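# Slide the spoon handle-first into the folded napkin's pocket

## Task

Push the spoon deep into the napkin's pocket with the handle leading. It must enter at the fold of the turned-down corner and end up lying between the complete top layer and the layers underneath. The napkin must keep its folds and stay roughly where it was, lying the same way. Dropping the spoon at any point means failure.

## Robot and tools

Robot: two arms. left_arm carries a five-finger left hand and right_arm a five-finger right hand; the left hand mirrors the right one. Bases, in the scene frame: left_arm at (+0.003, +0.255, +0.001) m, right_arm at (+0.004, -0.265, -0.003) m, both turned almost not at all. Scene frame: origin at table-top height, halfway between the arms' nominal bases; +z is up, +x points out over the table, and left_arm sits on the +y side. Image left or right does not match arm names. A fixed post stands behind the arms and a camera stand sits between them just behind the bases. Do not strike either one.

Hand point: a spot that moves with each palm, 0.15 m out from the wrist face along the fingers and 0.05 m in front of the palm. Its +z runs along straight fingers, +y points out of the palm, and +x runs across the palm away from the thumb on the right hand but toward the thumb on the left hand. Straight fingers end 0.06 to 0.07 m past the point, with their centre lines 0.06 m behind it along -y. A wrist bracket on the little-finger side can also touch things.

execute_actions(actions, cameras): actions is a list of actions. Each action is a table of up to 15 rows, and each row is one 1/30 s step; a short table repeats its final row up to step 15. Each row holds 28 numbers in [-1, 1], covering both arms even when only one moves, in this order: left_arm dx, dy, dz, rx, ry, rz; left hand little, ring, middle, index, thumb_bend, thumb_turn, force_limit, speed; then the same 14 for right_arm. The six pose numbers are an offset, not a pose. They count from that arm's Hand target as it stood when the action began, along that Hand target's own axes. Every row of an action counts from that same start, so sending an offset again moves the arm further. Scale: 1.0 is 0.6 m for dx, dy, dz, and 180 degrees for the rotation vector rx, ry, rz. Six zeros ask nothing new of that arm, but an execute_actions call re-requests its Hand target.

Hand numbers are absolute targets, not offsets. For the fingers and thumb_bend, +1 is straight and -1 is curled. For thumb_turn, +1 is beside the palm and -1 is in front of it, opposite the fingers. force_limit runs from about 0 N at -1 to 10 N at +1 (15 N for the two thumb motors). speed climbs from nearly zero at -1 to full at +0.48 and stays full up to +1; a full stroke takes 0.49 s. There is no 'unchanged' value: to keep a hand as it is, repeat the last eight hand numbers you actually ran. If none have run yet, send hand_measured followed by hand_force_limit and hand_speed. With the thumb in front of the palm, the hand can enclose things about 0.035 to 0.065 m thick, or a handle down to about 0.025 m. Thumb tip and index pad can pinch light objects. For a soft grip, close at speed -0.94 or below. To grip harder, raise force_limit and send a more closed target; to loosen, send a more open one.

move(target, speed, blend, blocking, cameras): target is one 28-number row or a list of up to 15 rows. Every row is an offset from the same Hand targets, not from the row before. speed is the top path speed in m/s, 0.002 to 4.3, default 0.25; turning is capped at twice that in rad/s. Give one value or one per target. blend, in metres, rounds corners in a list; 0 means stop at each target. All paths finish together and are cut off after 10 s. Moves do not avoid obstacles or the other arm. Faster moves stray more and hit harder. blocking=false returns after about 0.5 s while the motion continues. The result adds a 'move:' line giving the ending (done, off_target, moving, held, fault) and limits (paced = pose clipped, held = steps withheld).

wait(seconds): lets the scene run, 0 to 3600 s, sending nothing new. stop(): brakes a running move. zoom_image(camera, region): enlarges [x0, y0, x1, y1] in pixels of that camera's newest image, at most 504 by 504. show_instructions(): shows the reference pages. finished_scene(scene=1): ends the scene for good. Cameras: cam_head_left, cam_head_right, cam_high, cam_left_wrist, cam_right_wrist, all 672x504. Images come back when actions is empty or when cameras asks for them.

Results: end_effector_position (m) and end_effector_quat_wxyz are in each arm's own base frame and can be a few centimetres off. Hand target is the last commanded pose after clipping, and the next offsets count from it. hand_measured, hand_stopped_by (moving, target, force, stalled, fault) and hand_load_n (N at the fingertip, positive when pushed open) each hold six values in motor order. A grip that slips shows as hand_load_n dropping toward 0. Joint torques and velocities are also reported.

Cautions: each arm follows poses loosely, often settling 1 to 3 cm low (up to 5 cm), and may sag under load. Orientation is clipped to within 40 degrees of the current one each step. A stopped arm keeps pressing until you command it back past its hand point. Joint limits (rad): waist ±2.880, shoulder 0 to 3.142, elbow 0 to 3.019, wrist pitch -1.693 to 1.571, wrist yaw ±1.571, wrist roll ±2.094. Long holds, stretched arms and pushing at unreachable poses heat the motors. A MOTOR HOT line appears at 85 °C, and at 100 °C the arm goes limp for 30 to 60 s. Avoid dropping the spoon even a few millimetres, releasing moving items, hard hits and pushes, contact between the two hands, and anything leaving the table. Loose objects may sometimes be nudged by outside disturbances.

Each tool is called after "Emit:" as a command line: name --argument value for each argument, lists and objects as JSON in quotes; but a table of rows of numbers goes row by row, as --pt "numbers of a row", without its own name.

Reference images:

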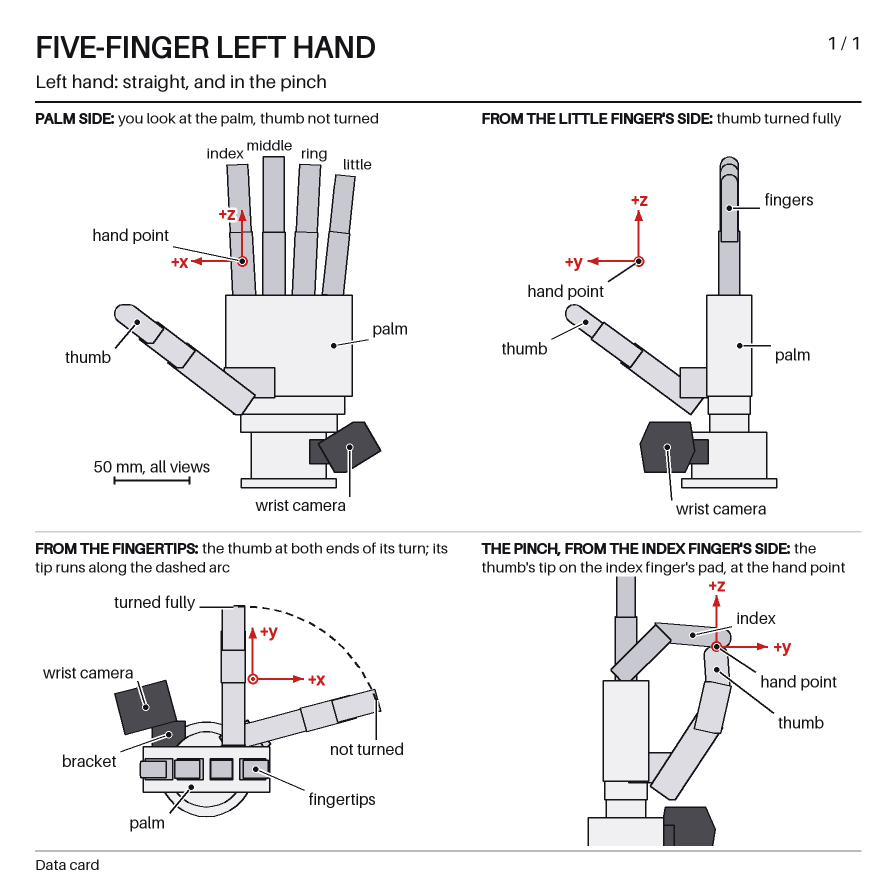

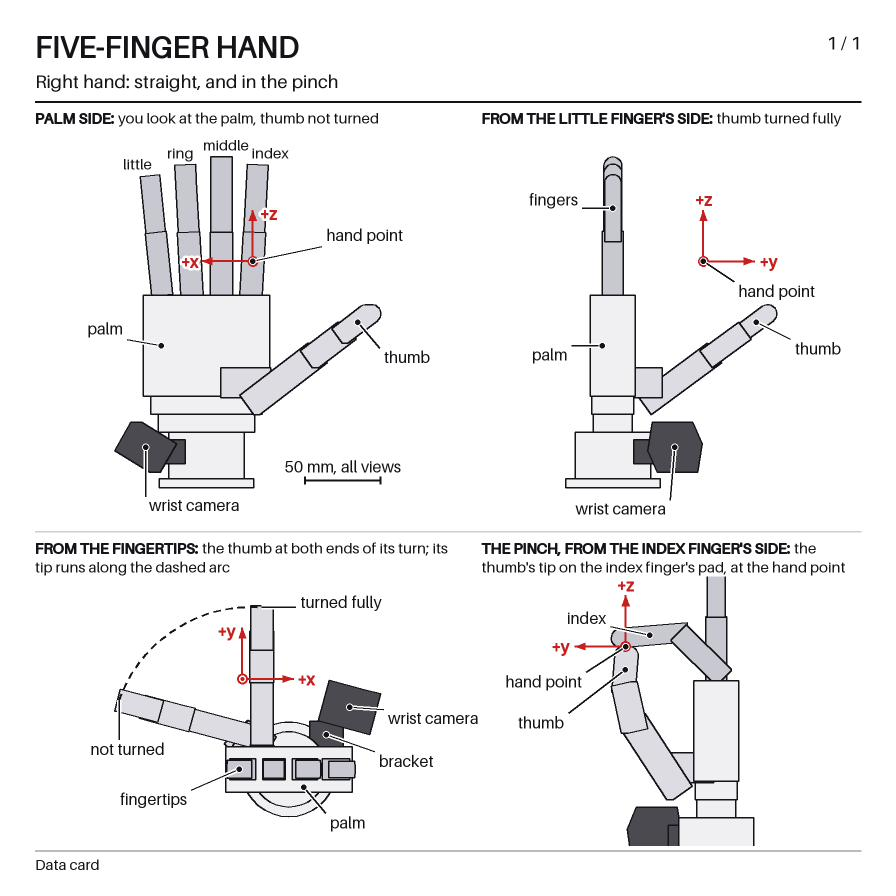

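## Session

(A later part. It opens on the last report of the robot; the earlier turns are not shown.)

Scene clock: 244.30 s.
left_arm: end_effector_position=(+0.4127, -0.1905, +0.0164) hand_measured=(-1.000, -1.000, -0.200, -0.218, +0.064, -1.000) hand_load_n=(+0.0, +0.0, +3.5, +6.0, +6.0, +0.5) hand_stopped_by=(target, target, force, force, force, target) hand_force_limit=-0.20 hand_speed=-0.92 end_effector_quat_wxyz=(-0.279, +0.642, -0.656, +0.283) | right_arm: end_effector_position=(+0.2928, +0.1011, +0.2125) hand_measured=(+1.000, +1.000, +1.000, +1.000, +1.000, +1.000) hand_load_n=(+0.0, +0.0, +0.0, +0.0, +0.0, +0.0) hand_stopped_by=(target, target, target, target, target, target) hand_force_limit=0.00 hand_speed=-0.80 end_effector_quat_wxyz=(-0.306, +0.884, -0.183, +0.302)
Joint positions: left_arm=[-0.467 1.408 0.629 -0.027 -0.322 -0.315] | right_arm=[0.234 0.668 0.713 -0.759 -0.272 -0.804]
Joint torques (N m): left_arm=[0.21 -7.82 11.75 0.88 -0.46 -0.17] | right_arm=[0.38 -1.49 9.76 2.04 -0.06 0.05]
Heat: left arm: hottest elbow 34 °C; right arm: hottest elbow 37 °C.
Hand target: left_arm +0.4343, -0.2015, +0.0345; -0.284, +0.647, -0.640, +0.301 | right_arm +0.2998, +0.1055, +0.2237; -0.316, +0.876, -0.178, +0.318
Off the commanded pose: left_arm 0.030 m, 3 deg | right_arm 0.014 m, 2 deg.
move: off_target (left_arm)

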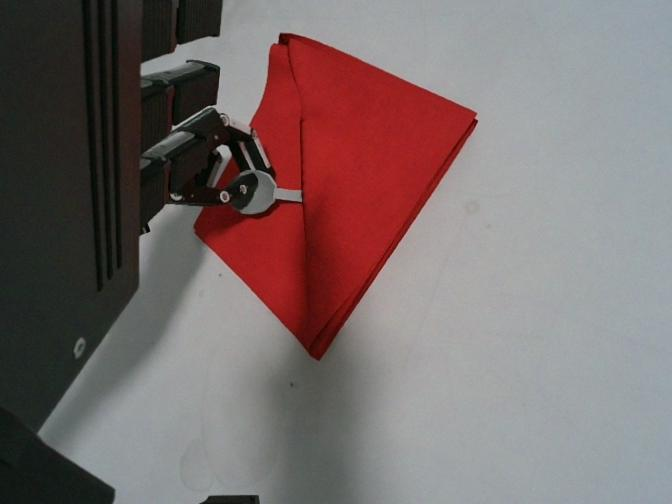

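Emit:
move --target '[0.02,0.0003,0.0002,0,0,0,-1,-1,-0.24,-0.24,0.0,-1,-0.2,-0.92,0,0,0,0,0,0,1,1,1,1,1,1,0,-0.8]' --speed 0.03 --cameras '["cam_right_wrist","cam_left_wrist"]'

Emit:
zoom_image --camera "cam_right_wrist" --region '[160, 110, 370, 300]'

Scene clock: 245.93 s.
left_arm: end_effector_position=(+0.4146, -0.1975, +0.0162) hand_measured=(-1.000, -1.000, -0.200, -0.218, +0.064, -1.000) hand_load_n=(+0.0, +0.0, +3.5, +6.0, +5.5, +0.5) hand_stopped_by=(target, target, force, force, force, target) hand_force_limit=-0.20 hand_speed=-0.92 end_effector_quat_wxyz=(-0.280, +0.645, -0.653, +0.281) | right_arm: end_effector_position=(+0.2928, +0.1011, +0.2125) hand_measured=(+1.000, +1.000, +1.000, +1.000, +1.000, +1.000) hand_load_n=(+0.0, +0.0, +0.0, +0.0, +0.0, +0.0) hand_stopped_by=(target, target, target, target, target, target) hand_force_limit=0.00 hand_speed=-0.80 end_effector_quat_wxyz=(-0.306, +0.884, -0.183, +0.302)
Joint positions: left_arm=[-0.485 1.422 0.644 -0.036 -0.342 -0.336] | right_arm=[0.234 0.668 0.713 -0.759 -0.272 -0.804]
Joint torques (N m): left_arm=[0.21 -8.12 11.79 0.91 -0.47 -0.17] | right_arm=[0.38 -1.38 9.74 2.04 -0.07 0.04]
Heat: left arm: hottest elbow 34 °C; right arm: hottest elbow 37 °C.
Hand target: left_arm +0.4343, -0.2135, +0.0346; -0.284, +0.647, -0.640, +0.301 | right_arm +0.2998, +0.1055, +0.2237; -0.316, +0.876, -0.178, +0.318
Off the commanded pose: left_arm 0.031 m, 3 deg | right_arm 0.014 m, 2 deg.
move: off_target (left_arm)
Images, in order (width x height): cam_left_wrist 672x504, cam_right_wrist 672x504.

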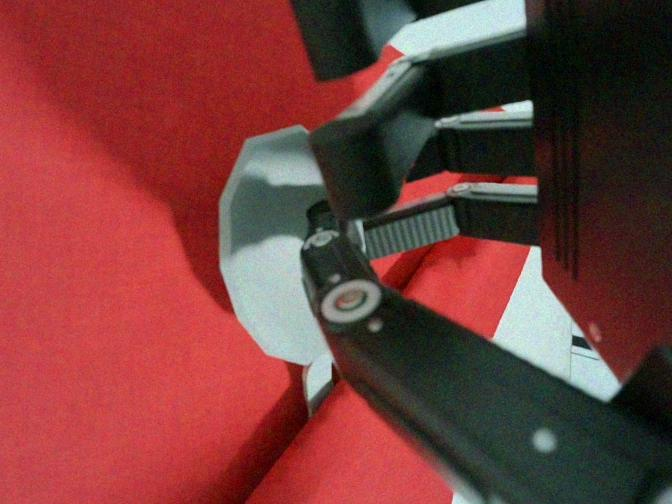

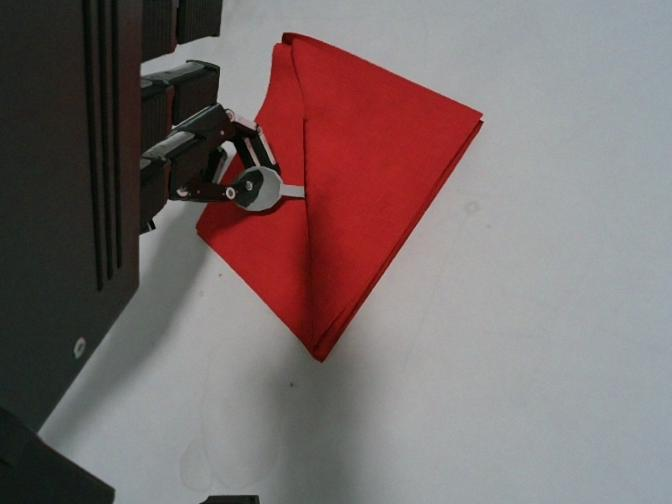

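Scaled by 2.400 from the camera's image (finer frame: 960x720).

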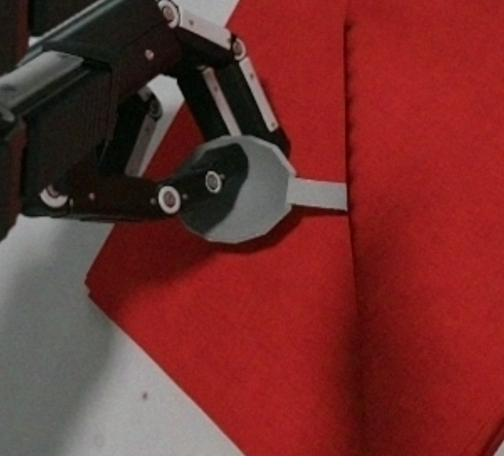

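Emit:
move --pt "-0.0183 0.0367 0.003 0 0 0 -1 -1 -0.24 -0.24 0.0 -1 -0.2 -0.92 0 0 0 0 0 0 1 1 1 1 1 1 0 -0.8" --speed 0.03 --cameras '["cam_right_wrist"]'

Emit:
zoom_image --camera "cam_right_wrist" --region '[160, 110, 370, 300]'

Scene clock: 247.83 s.
left_arm: end_effector_position=(+0.4156, -0.1980, +0.0142) hand_measured=(-1.000, -1.000, -0.200, -0.218, +0.064, -1.000) hand_load_n=(+0.0, +0.0, +3.5, +6.0, +5.5, +0.5) hand_stopped_by=(target, target, force, force, force, target) hand_force_limit=-0.20 hand_speed=-0.92 end_effector_quat_wxyz=(-0.283, +0.644, -0.650, +0.288) | right_arm: end_effector_position=(+0.2928, +0.1011, +0.2125) hand_measured=(+1.000, +1.000, +1.000, +1.000, +1.000, +1.000) hand_load_n=(+0.0, +0.0, +0.0, +0.0, +0.0, +0.0) hand_stopped_by=(target, target, target, target, target, target) hand_force_limit=0.00 hand_speed=-0.80 end_effector_quat_wxyz=(-0.306, +0.884, -0.183, +0.302)
Joint positions: left_arm=[-0.485 1.427 0.632 -0.002 -0.342 -0.336] | right_arm=[0.234 0.668 0.713 -0.759 -0.272 -0.804]
Joint torques (N m): left_arm=[0.79 -8.06 7.45 2.19 -0.2 -0.11] | right_arm=[0.44 -1.32 9.76 2.02 -0.07 0.05]
Heat: left arm: hottest elbow 34 °C; right arm: hottest elbow 37 °C.
Hand target: left_arm +0.4212, -0.2029, +0.0165; -0.284, +0.647, -0.640, +0.301 | right_arm +0.2998, +0.1055, +0.2237; -0.316, +0.876, -0.178, +0.318
Off the commanded pose: left_arm 0.008 m, 2 deg | right_arm 0.014 m, 2 deg.
move: done

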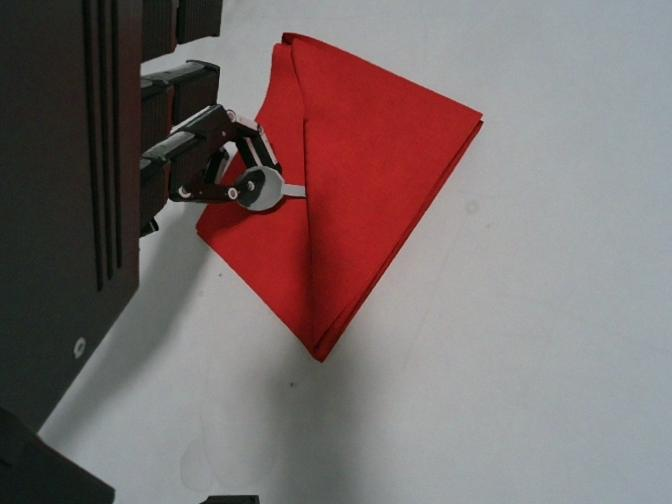

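Scaled by 2.400 from the camera's image (finer frame: 960x720).

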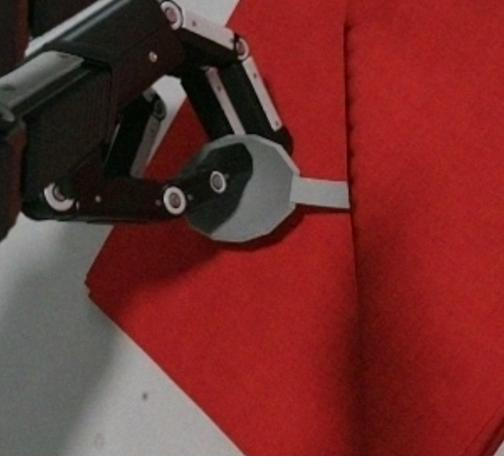

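Emit:
move --pt "0 0.0025 0.0022 0 0 0 -1 -1 -0.24 -0.24 0.0 -1 -0.2 -0.92 0 0 0 0 0 0 1 1 1 1 1 1 0 -0.8" --pt "0.0007 -0.0349 -0.0005 0 0 0 -1 -1 -0.24 -0.24 0.0 -1 -0.2 -0.92 0 0 0 0 0 0 1 1 1 1 1 1 0 -0.8" --speed 0.03 --cameras '[]'

Scene clock: 249.80 s.
left_arm: end_effector_position=(+0.4152, -0.1980, +0.0132) hand_measured=(-1.000, -1.000, -0.200, -0.218, +0.064, -1.000) hand_load_n=(+0.0, +0.0, +3.5, +6.0, +6.0, +0.5) hand_stopped_by=(target, target, force, force, force, target) hand_force_limit=-0.20 hand_speed=-0.92 end_effector_quat_wxyz=(-0.279, +0.645, -0.652, +0.285) | right_arm: end_effector_position=(+0.2928, +0.1011, +0.2125) hand_measured=(+1.000, +1.000, +1.000, +1.000, +1.000, +1.000) hand_load_n=(+0.0, -0.5, +0.0, +0.0, +0.0, +0.0) hand_stopped_by=(target, target, target, target, target, target) hand_force_limit=0.00 hand_speed=-0.80 end_effector_quat_wxyz=(-0.306, +0.884, -0.183, +0.302)
Joint positions: left_arm=[-0.482 1.43 0.638 -0.016 -0.334 -0.336] | right_arm=[0.234 0.668 0.713 -0.759 -0.272 -0.804]
Joint torques (N m): left_arm=[1.38 -9.41 10.99 0.69 0.01 0.01] | right_arm=[0.44 -1.49 9.77 2.02 -0.07 0.04]
Heat: left arm: hottest elbow 34 °C; right arm: hottest elbow 37 °C.
Hand target: left_arm +0.4347, -0.2029, +0.0325; -0.284, +0.647, -0.640, +0.301 | right_arm +0.2998, +0.1055, +0.2237; -0.316, +0.876, -0.178, +0.318
Off the commanded pose: left_arm 0.028 m, 2 deg | right_arm 0.014 m, 2 deg.
move: off_target (left_arm)

Emit:
move --target '[0,0,0,0,0,0,-1,-1,-0.24,-0.24,0.3,-1,-0.2,-0.9,0,0,0,0,0,0,1,1,1,1,1,1,0,-0.8]' --speed 0.03 --cameras '["cam_right_wrist","cam_left_wrist"]'

Emit:
zoom_image --camera "cam_right_wrist" --region '[160, 110, 370, 300]'

Scene clock: 252.17 s.
left_arm: end_effector_position=(+0.4160, -0.1972, +0.0134) hand_measured=(-1.000, -1.000, -0.200, -0.220, +0.300, -1.000) hand_load_n=(+0.0, +0.0, +0.5, +0.0, +0.5, +0.0) hand_stopped_by=(target, target, force, force, target, target) hand_force_limit=-0.20 hand_speed=-0.90 end_effector_quat_wxyz=(-0.278, +0.649, -0.648, +0.286) | right_arm: end_effector_position=(+0.2928, +0.1011, +0.2125) hand_measured=(+1.000, +1.000, +1.000, +1.000, +1.000, +1.000) hand_load_n=(+0.0, +0.0, +0.0, +0.0, +0.0, +0.0) hand_stopped_by=(target, target, target, target, target, target) hand_force_limit=0.00 hand_speed=-0.80 end_effector_quat_wxyz=(-0.306, +0.884, -0.183, +0.302)
Joint positions: left_arm=[-0.479 1.43 0.638 -0.016 -0.334 -0.345] | right_arm=[0.234 0.668 0.713 -0.759 -0.272 -0.804]
Joint torques (N m): left_arm=[1.44 -9.41 10.97 0.7 -0.05 0] | right_arm=[0.44 -1.32 9.83 2.03 -0.07 0.05]
Heat: left arm: hottest elbow 34 °C; right arm: hottest elbow 37 °C.
Hand target: left_arm +0.4347, -0.2029, +0.0325; -0.284, +0.647, -0.640, +0.301 | right_arm +0.2998, +0.1055, +0.2237; -0.316, +0.876, -0.178, +0.318
Off the commanded pose: left_arm 0.027 m, 2 deg | right_arm 0.014 m, 2 deg.
move: done
Images, in order (width x height): cam_left_wrist 672x504, cam_right_wrist 672x504.

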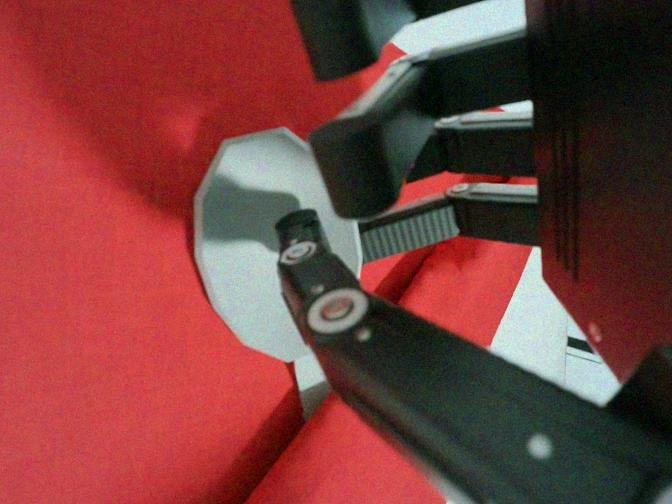

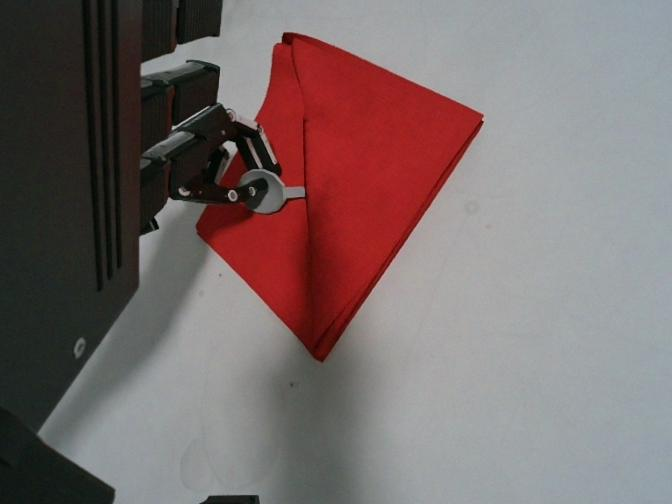

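Scaled by 2.400 from the camera's image (finer frame: 960x720).

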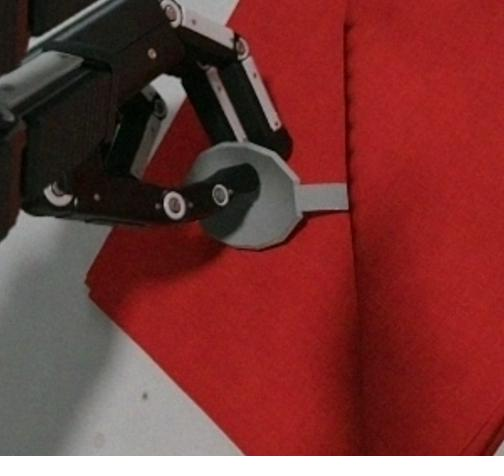

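Emit:
move --target '[0,-0.0157,0.013,0,0,0,-1,-1,-0.24,-0.24,0.3,-1,-0.2,-0.9,0,0,0,0,0,0,1,1,1,1,1,1,0,-0.8]' --speed 0.03 --cameras '["cam_right_wrist","cam_left_wrist"]'

Emit:
zoom_image --camera "cam_right_wrist" --region '[160, 110, 370, 300]'

Scene clock: 253.80 s.
left_arm: end_effector_position=(+0.4303, -0.1964, +0.0228) hand_measured=(-1.000, -1.000, -0.200, -0.220, +0.300, -1.000) hand_load_n=(+0.0, +0.0, +0.0, +0.0, +0.0, +0.0) hand_stopped_by=(target, target, force, force, target, target) hand_force_limit=-0.20 hand_speed=-0.90 end_effector_quat_wxyz=(-0.279, +0.653, -0.640, +0.293) | right_arm: end_effector_position=(+0.2928, +0.1011, +0.2125) hand_measured=(+1.000, +1.000, +1.000, +1.000, +1.000, +1.000) hand_load_n=(+0.0, +0.0, +0.0, +0.0, +0.0, +0.0) hand_stopped_by=(target, target, target, target, target, target) hand_force_limit=0.00 hand_speed=-0.80 end_effector_quat_wxyz=(-0.306, +0.884, -0.183, +0.302)
Joint positions: left_arm=[-0.459 1.434 0.667 -0.022 -0.324 -0.345] | right_arm=[0.234 0.668 0.713 -0.759 -0.272 -0.804]
Joint torques (N m): left_arm=[1.49 -8.23 11.26 0.79 -0.01 0.1] | right_arm=[0.44 -1.55 9.8 1.99 -0.06 0.05]
Heat: left arm: hottest elbow 34 °C; right arm: hottest elbow 37 °C.
Hand target: left_arm +0.4468, -0.2029, +0.0345; -0.284, +0.647, -0.640, +0.301 | right_arm +0.2998, +0.1055, +0.2237; -0.316, +0.876, -0.178, +0.318
Off the commanded pose: left_arm 0.021 m, 1 deg | right_arm 0.014 m, 2 deg.
move: off_target (left_arm)
Images, in order (width x height): cam_left_wrist 672x504, cam_right_wrist 672x504.

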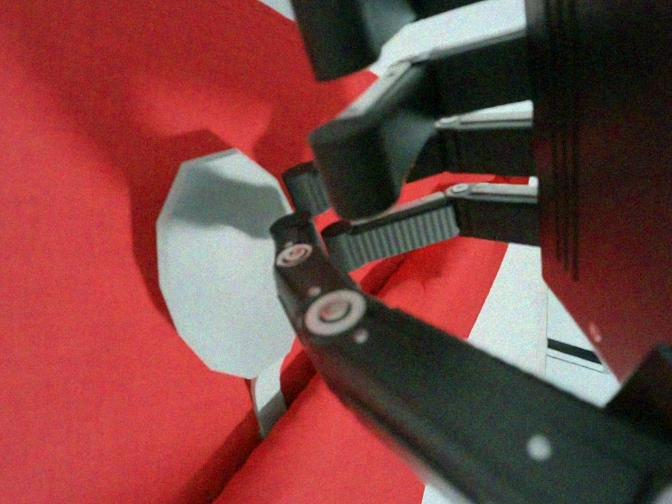

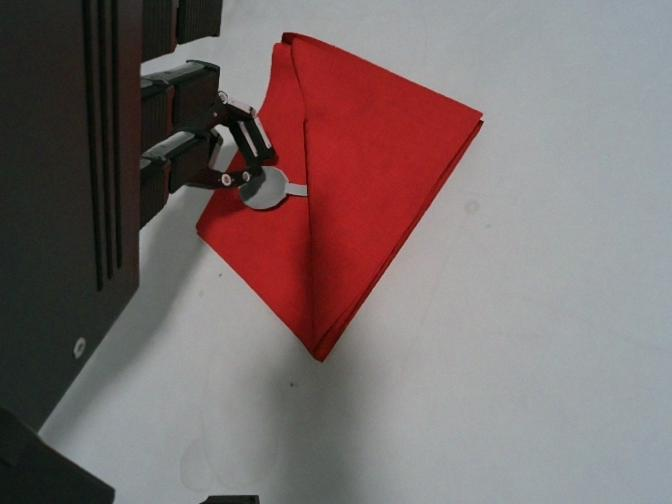

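Scaled by 2.400 from the camera's image (finer frame: 960x720).

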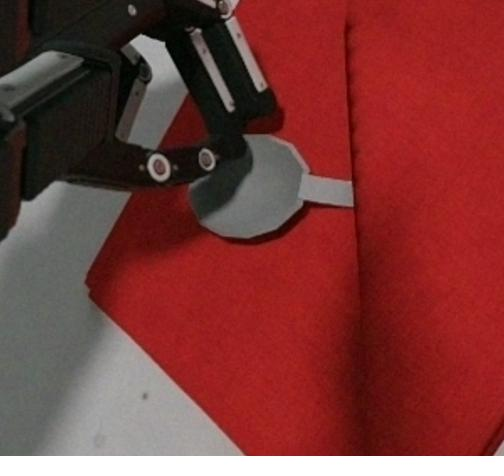

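Emit:
move --target '[0.0022,-0.0738,-0.042,0,0,0,-1,-1,-0.24,-0.24,0.3,-1,-0.2,-0.9,0,0,0,0,0,0,1,1,1,1,1,1,0,-0.8]' --speed 0.06 --cameras '["cam_right_wrist","cam_left_wrist"]'

Emit:
zoom_image --camera "cam_right_wrist" --region '[160, 110, 370, 300]'

Scene clock: 255.70 s.
left_arm: end_effector_position=(+0.4367, -0.2010, +0.0578) hand_measured=(-1.000, -1.000, -0.200, -0.220, +0.300, -1.000) hand_load_n=(+0.0, +0.0, +0.0, +0.0, +0.0, +0.0) hand_stopped_by=(target, target, force, force, target, target) hand_force_limit=-0.20 hand_speed=-0.90 end_effector_quat_wxyz=(-0.273, +0.653, -0.648, +0.282) | right_arm: end_effector_position=(+0.2928, +0.1011, +0.2125) hand_measured=(+1.000, +1.000, +1.000, +1.000, +1.000, +1.000) hand_load_n=(+0.0, +0.0, -0.5, +0.0, +0.0, +0.0) hand_stopped_by=(target, target, target, target, target, target) hand_force_limit=0.00 hand_speed=-0.80 end_effector_quat_wxyz=(-0.306, +0.884, -0.183, +0.302)
Joint positions: left_arm=[-0.459 1.385 0.752 -0.182 -0.316 -0.339] | right_arm=[0.234 0.668 0.713 -0.759 -0.272 -0.804]
Joint torques (N m): left_arm=[1.32 -10.75 12.31 0.83 -0.02 0.12] | right_arm=[0.44 -1.44 9.77 2.02 -0.07 0.05]
Heat: left arm: hottest elbow 34 °C; right arm: hottest elbow 37 °C.
Hand target: left_arm +0.4569, -0.2030, +0.0844; -0.284, +0.647, -0.640, +0.301 | right_arm +0.2998, +0.1055, +0.2237; -0.316, +0.876, -0.178, +0.318
Off the commanded pose: left_arm 0.034 m, 3 deg | right_arm 0.014 m, 2 deg.
move: off_target (left_arm)
Images, in order (width x height): cam_left_wrist 672x504, cam_right_wrist 672x504.

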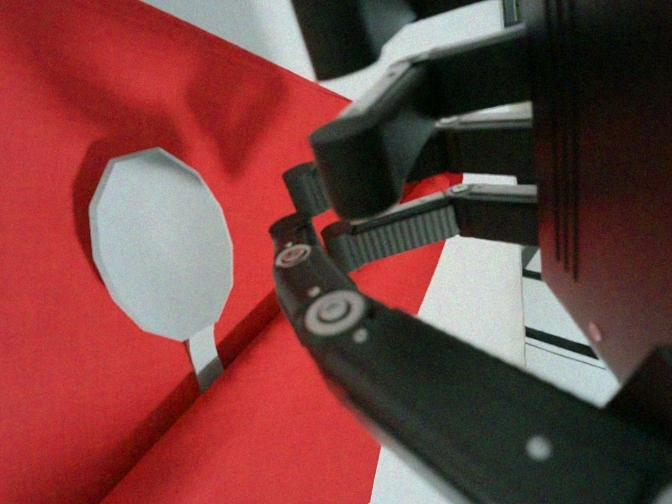

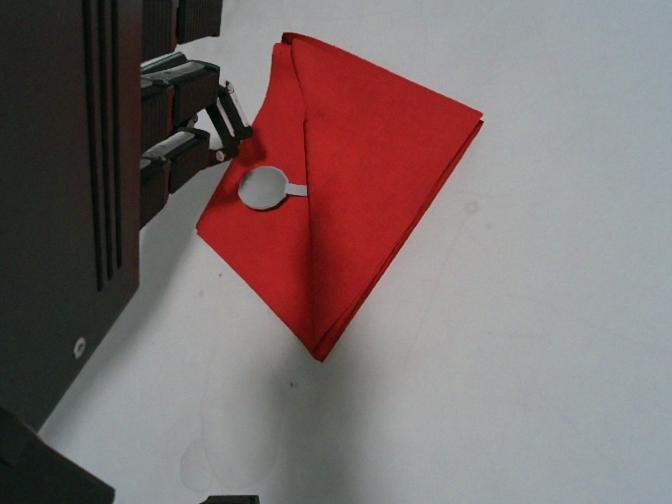

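Scaled by 2.400 from the camera's image (finer frame: 960x720).

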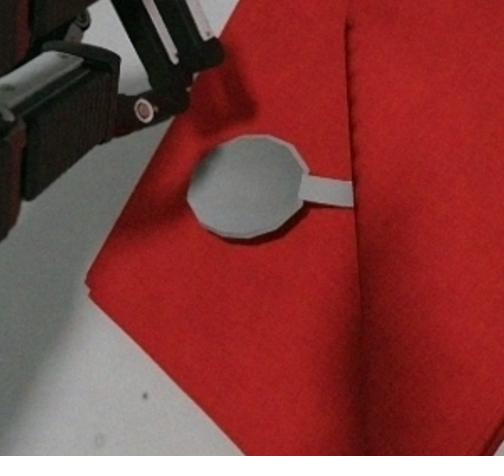

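Emit:
move --pt "0.0043 -0.1257 -0.1093 0 0 0 -1 -1 -0.24 -0.24 0.3 -1 -0.2 -0.9 0 0 0 0 0 0 1 1 1 1 1 1 0 -0.8" --pt "-0.162 -0.1287 -0.1120 0 0 0 -1 -1 -0.24 -0.24 0.3 -1 -0.2 -0.9 0 0 0 0 0 0 1 1 1 1 1 1 0 -0.8" --speed 0.1 --blend 0.02 --cameras '["all"]'

Scene clock: 259.57 s.
left_arm: end_effector_position=(+0.4568, -0.1073, +0.1777) hand_measured=(-1.000, -1.000, -0.200, -0.220, +0.300, -1.000) hand_load_n=(+0.0, +0.0, +0.0, +0.0, +0.0, +0.0) hand_stopped_by=(target, target, force, force, target, target) hand_force_limit=-0.20 hand_speed=-0.90 end_effector_quat_wxyz=(-0.275, +0.653, -0.640, +0.297) | right_arm: end_effector_position=(+0.2928, +0.1011, +0.2125) hand_measured=(+1.000, +1.000, +1.000, +1.000, +1.000, +1.000) hand_load_n=(+0.0, +0.0, +0.0, +0.0, +0.0, +0.0) hand_stopped_by=(target, target, target, target, target, target) hand_force_limit=0.00 hand_speed=-0.80 end_effector_quat_wxyz=(-0.306, +0.884, -0.183, +0.302)
Joint positions: left_arm=[-0.197 1.175 0.899 -0.469 -0.126 -0.163] | right_arm=[0.234 0.668 0.713 -0.759 -0.272 -0.804]
Joint torques (N m): left_arm=[1.2 -8.94 9.54 1.4 0.08 0.1] | right_arm=[0.44 -1.44 9.83 2.04 -0.06 0.05]
Heat: left arm: hottest elbow 35 °C; right arm: hottest elbow 37 °C.
Hand target: left_arm +0.4571, -0.1032, +0.1843; -0.284, +0.647, -0.640, +0.301 | right_arm +0.2998, +0.1055, +0.2237; -0.316, +0.876, -0.178, +0.318
Off the commanded pose: left_arm 0.008 m, 1 deg | right_arm 0.014 m, 2 deg.
move: done

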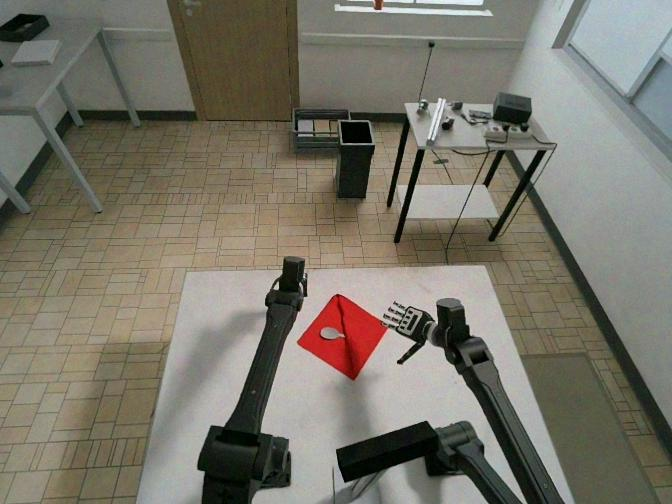

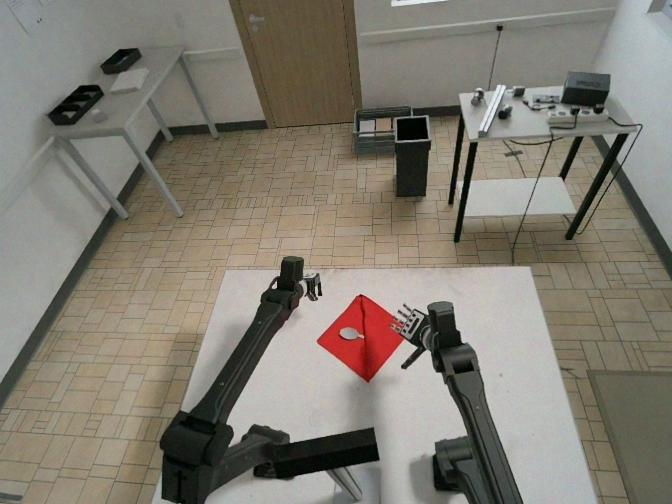

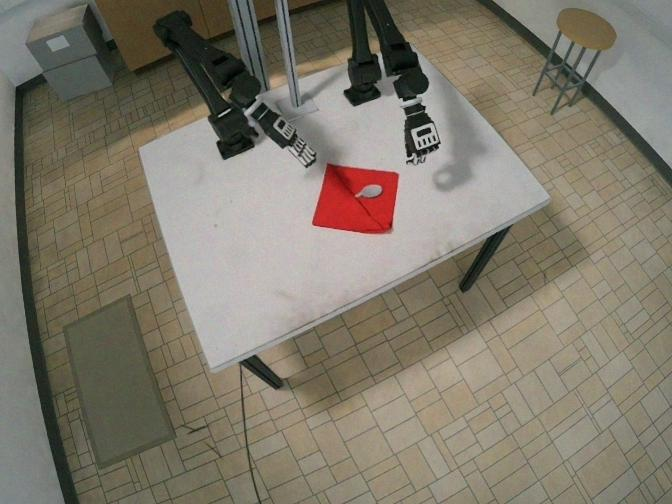

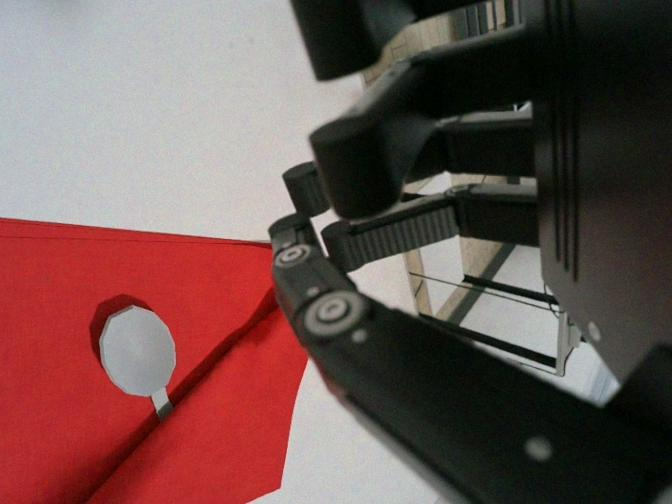

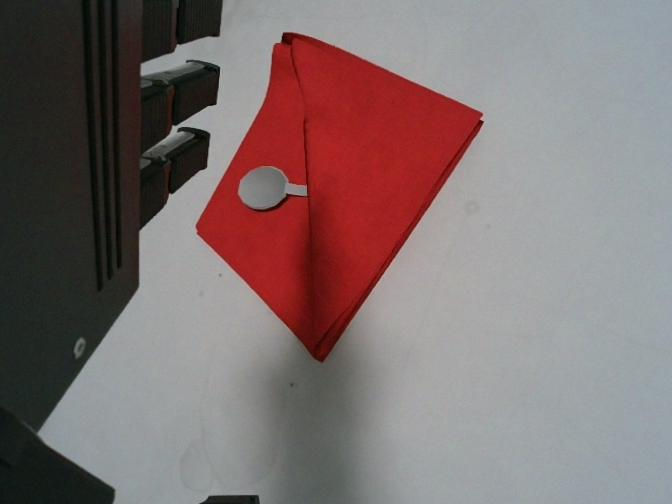

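Emit:
zoom_image --camera "cam_right_wrist" --region '[190, 20, 490, 370]'

Emit:
zoom_image --camera "cam_left_wrist" --region '[0, 230, 320, 504]'

Emit:
zoom_image --camera "cam_high" --region '[300, 150, 410, 245]'

Scaled by 1.440 from the camera's image (finer frame: 960x720).

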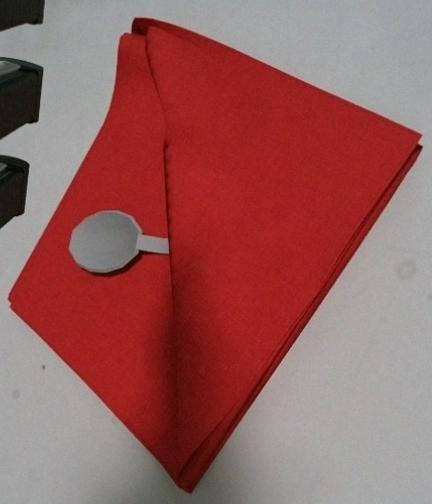

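Scaled by 1.575 from the camera's image (finer frame: 960x720).

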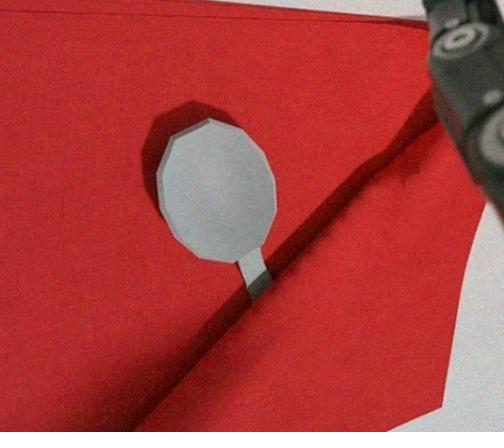

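Scaled by 4.582 from the camera's image (finer frame: 960x720).

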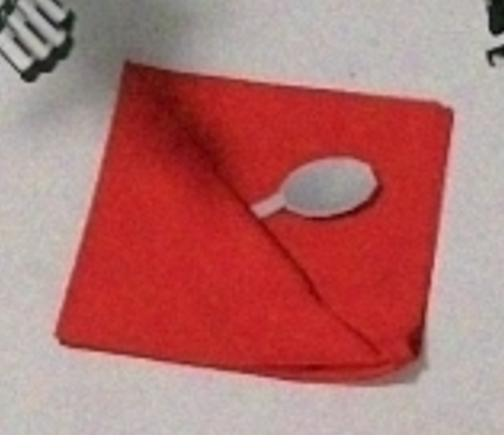

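Emit:
finished_scene

The scene is finished: the task was done.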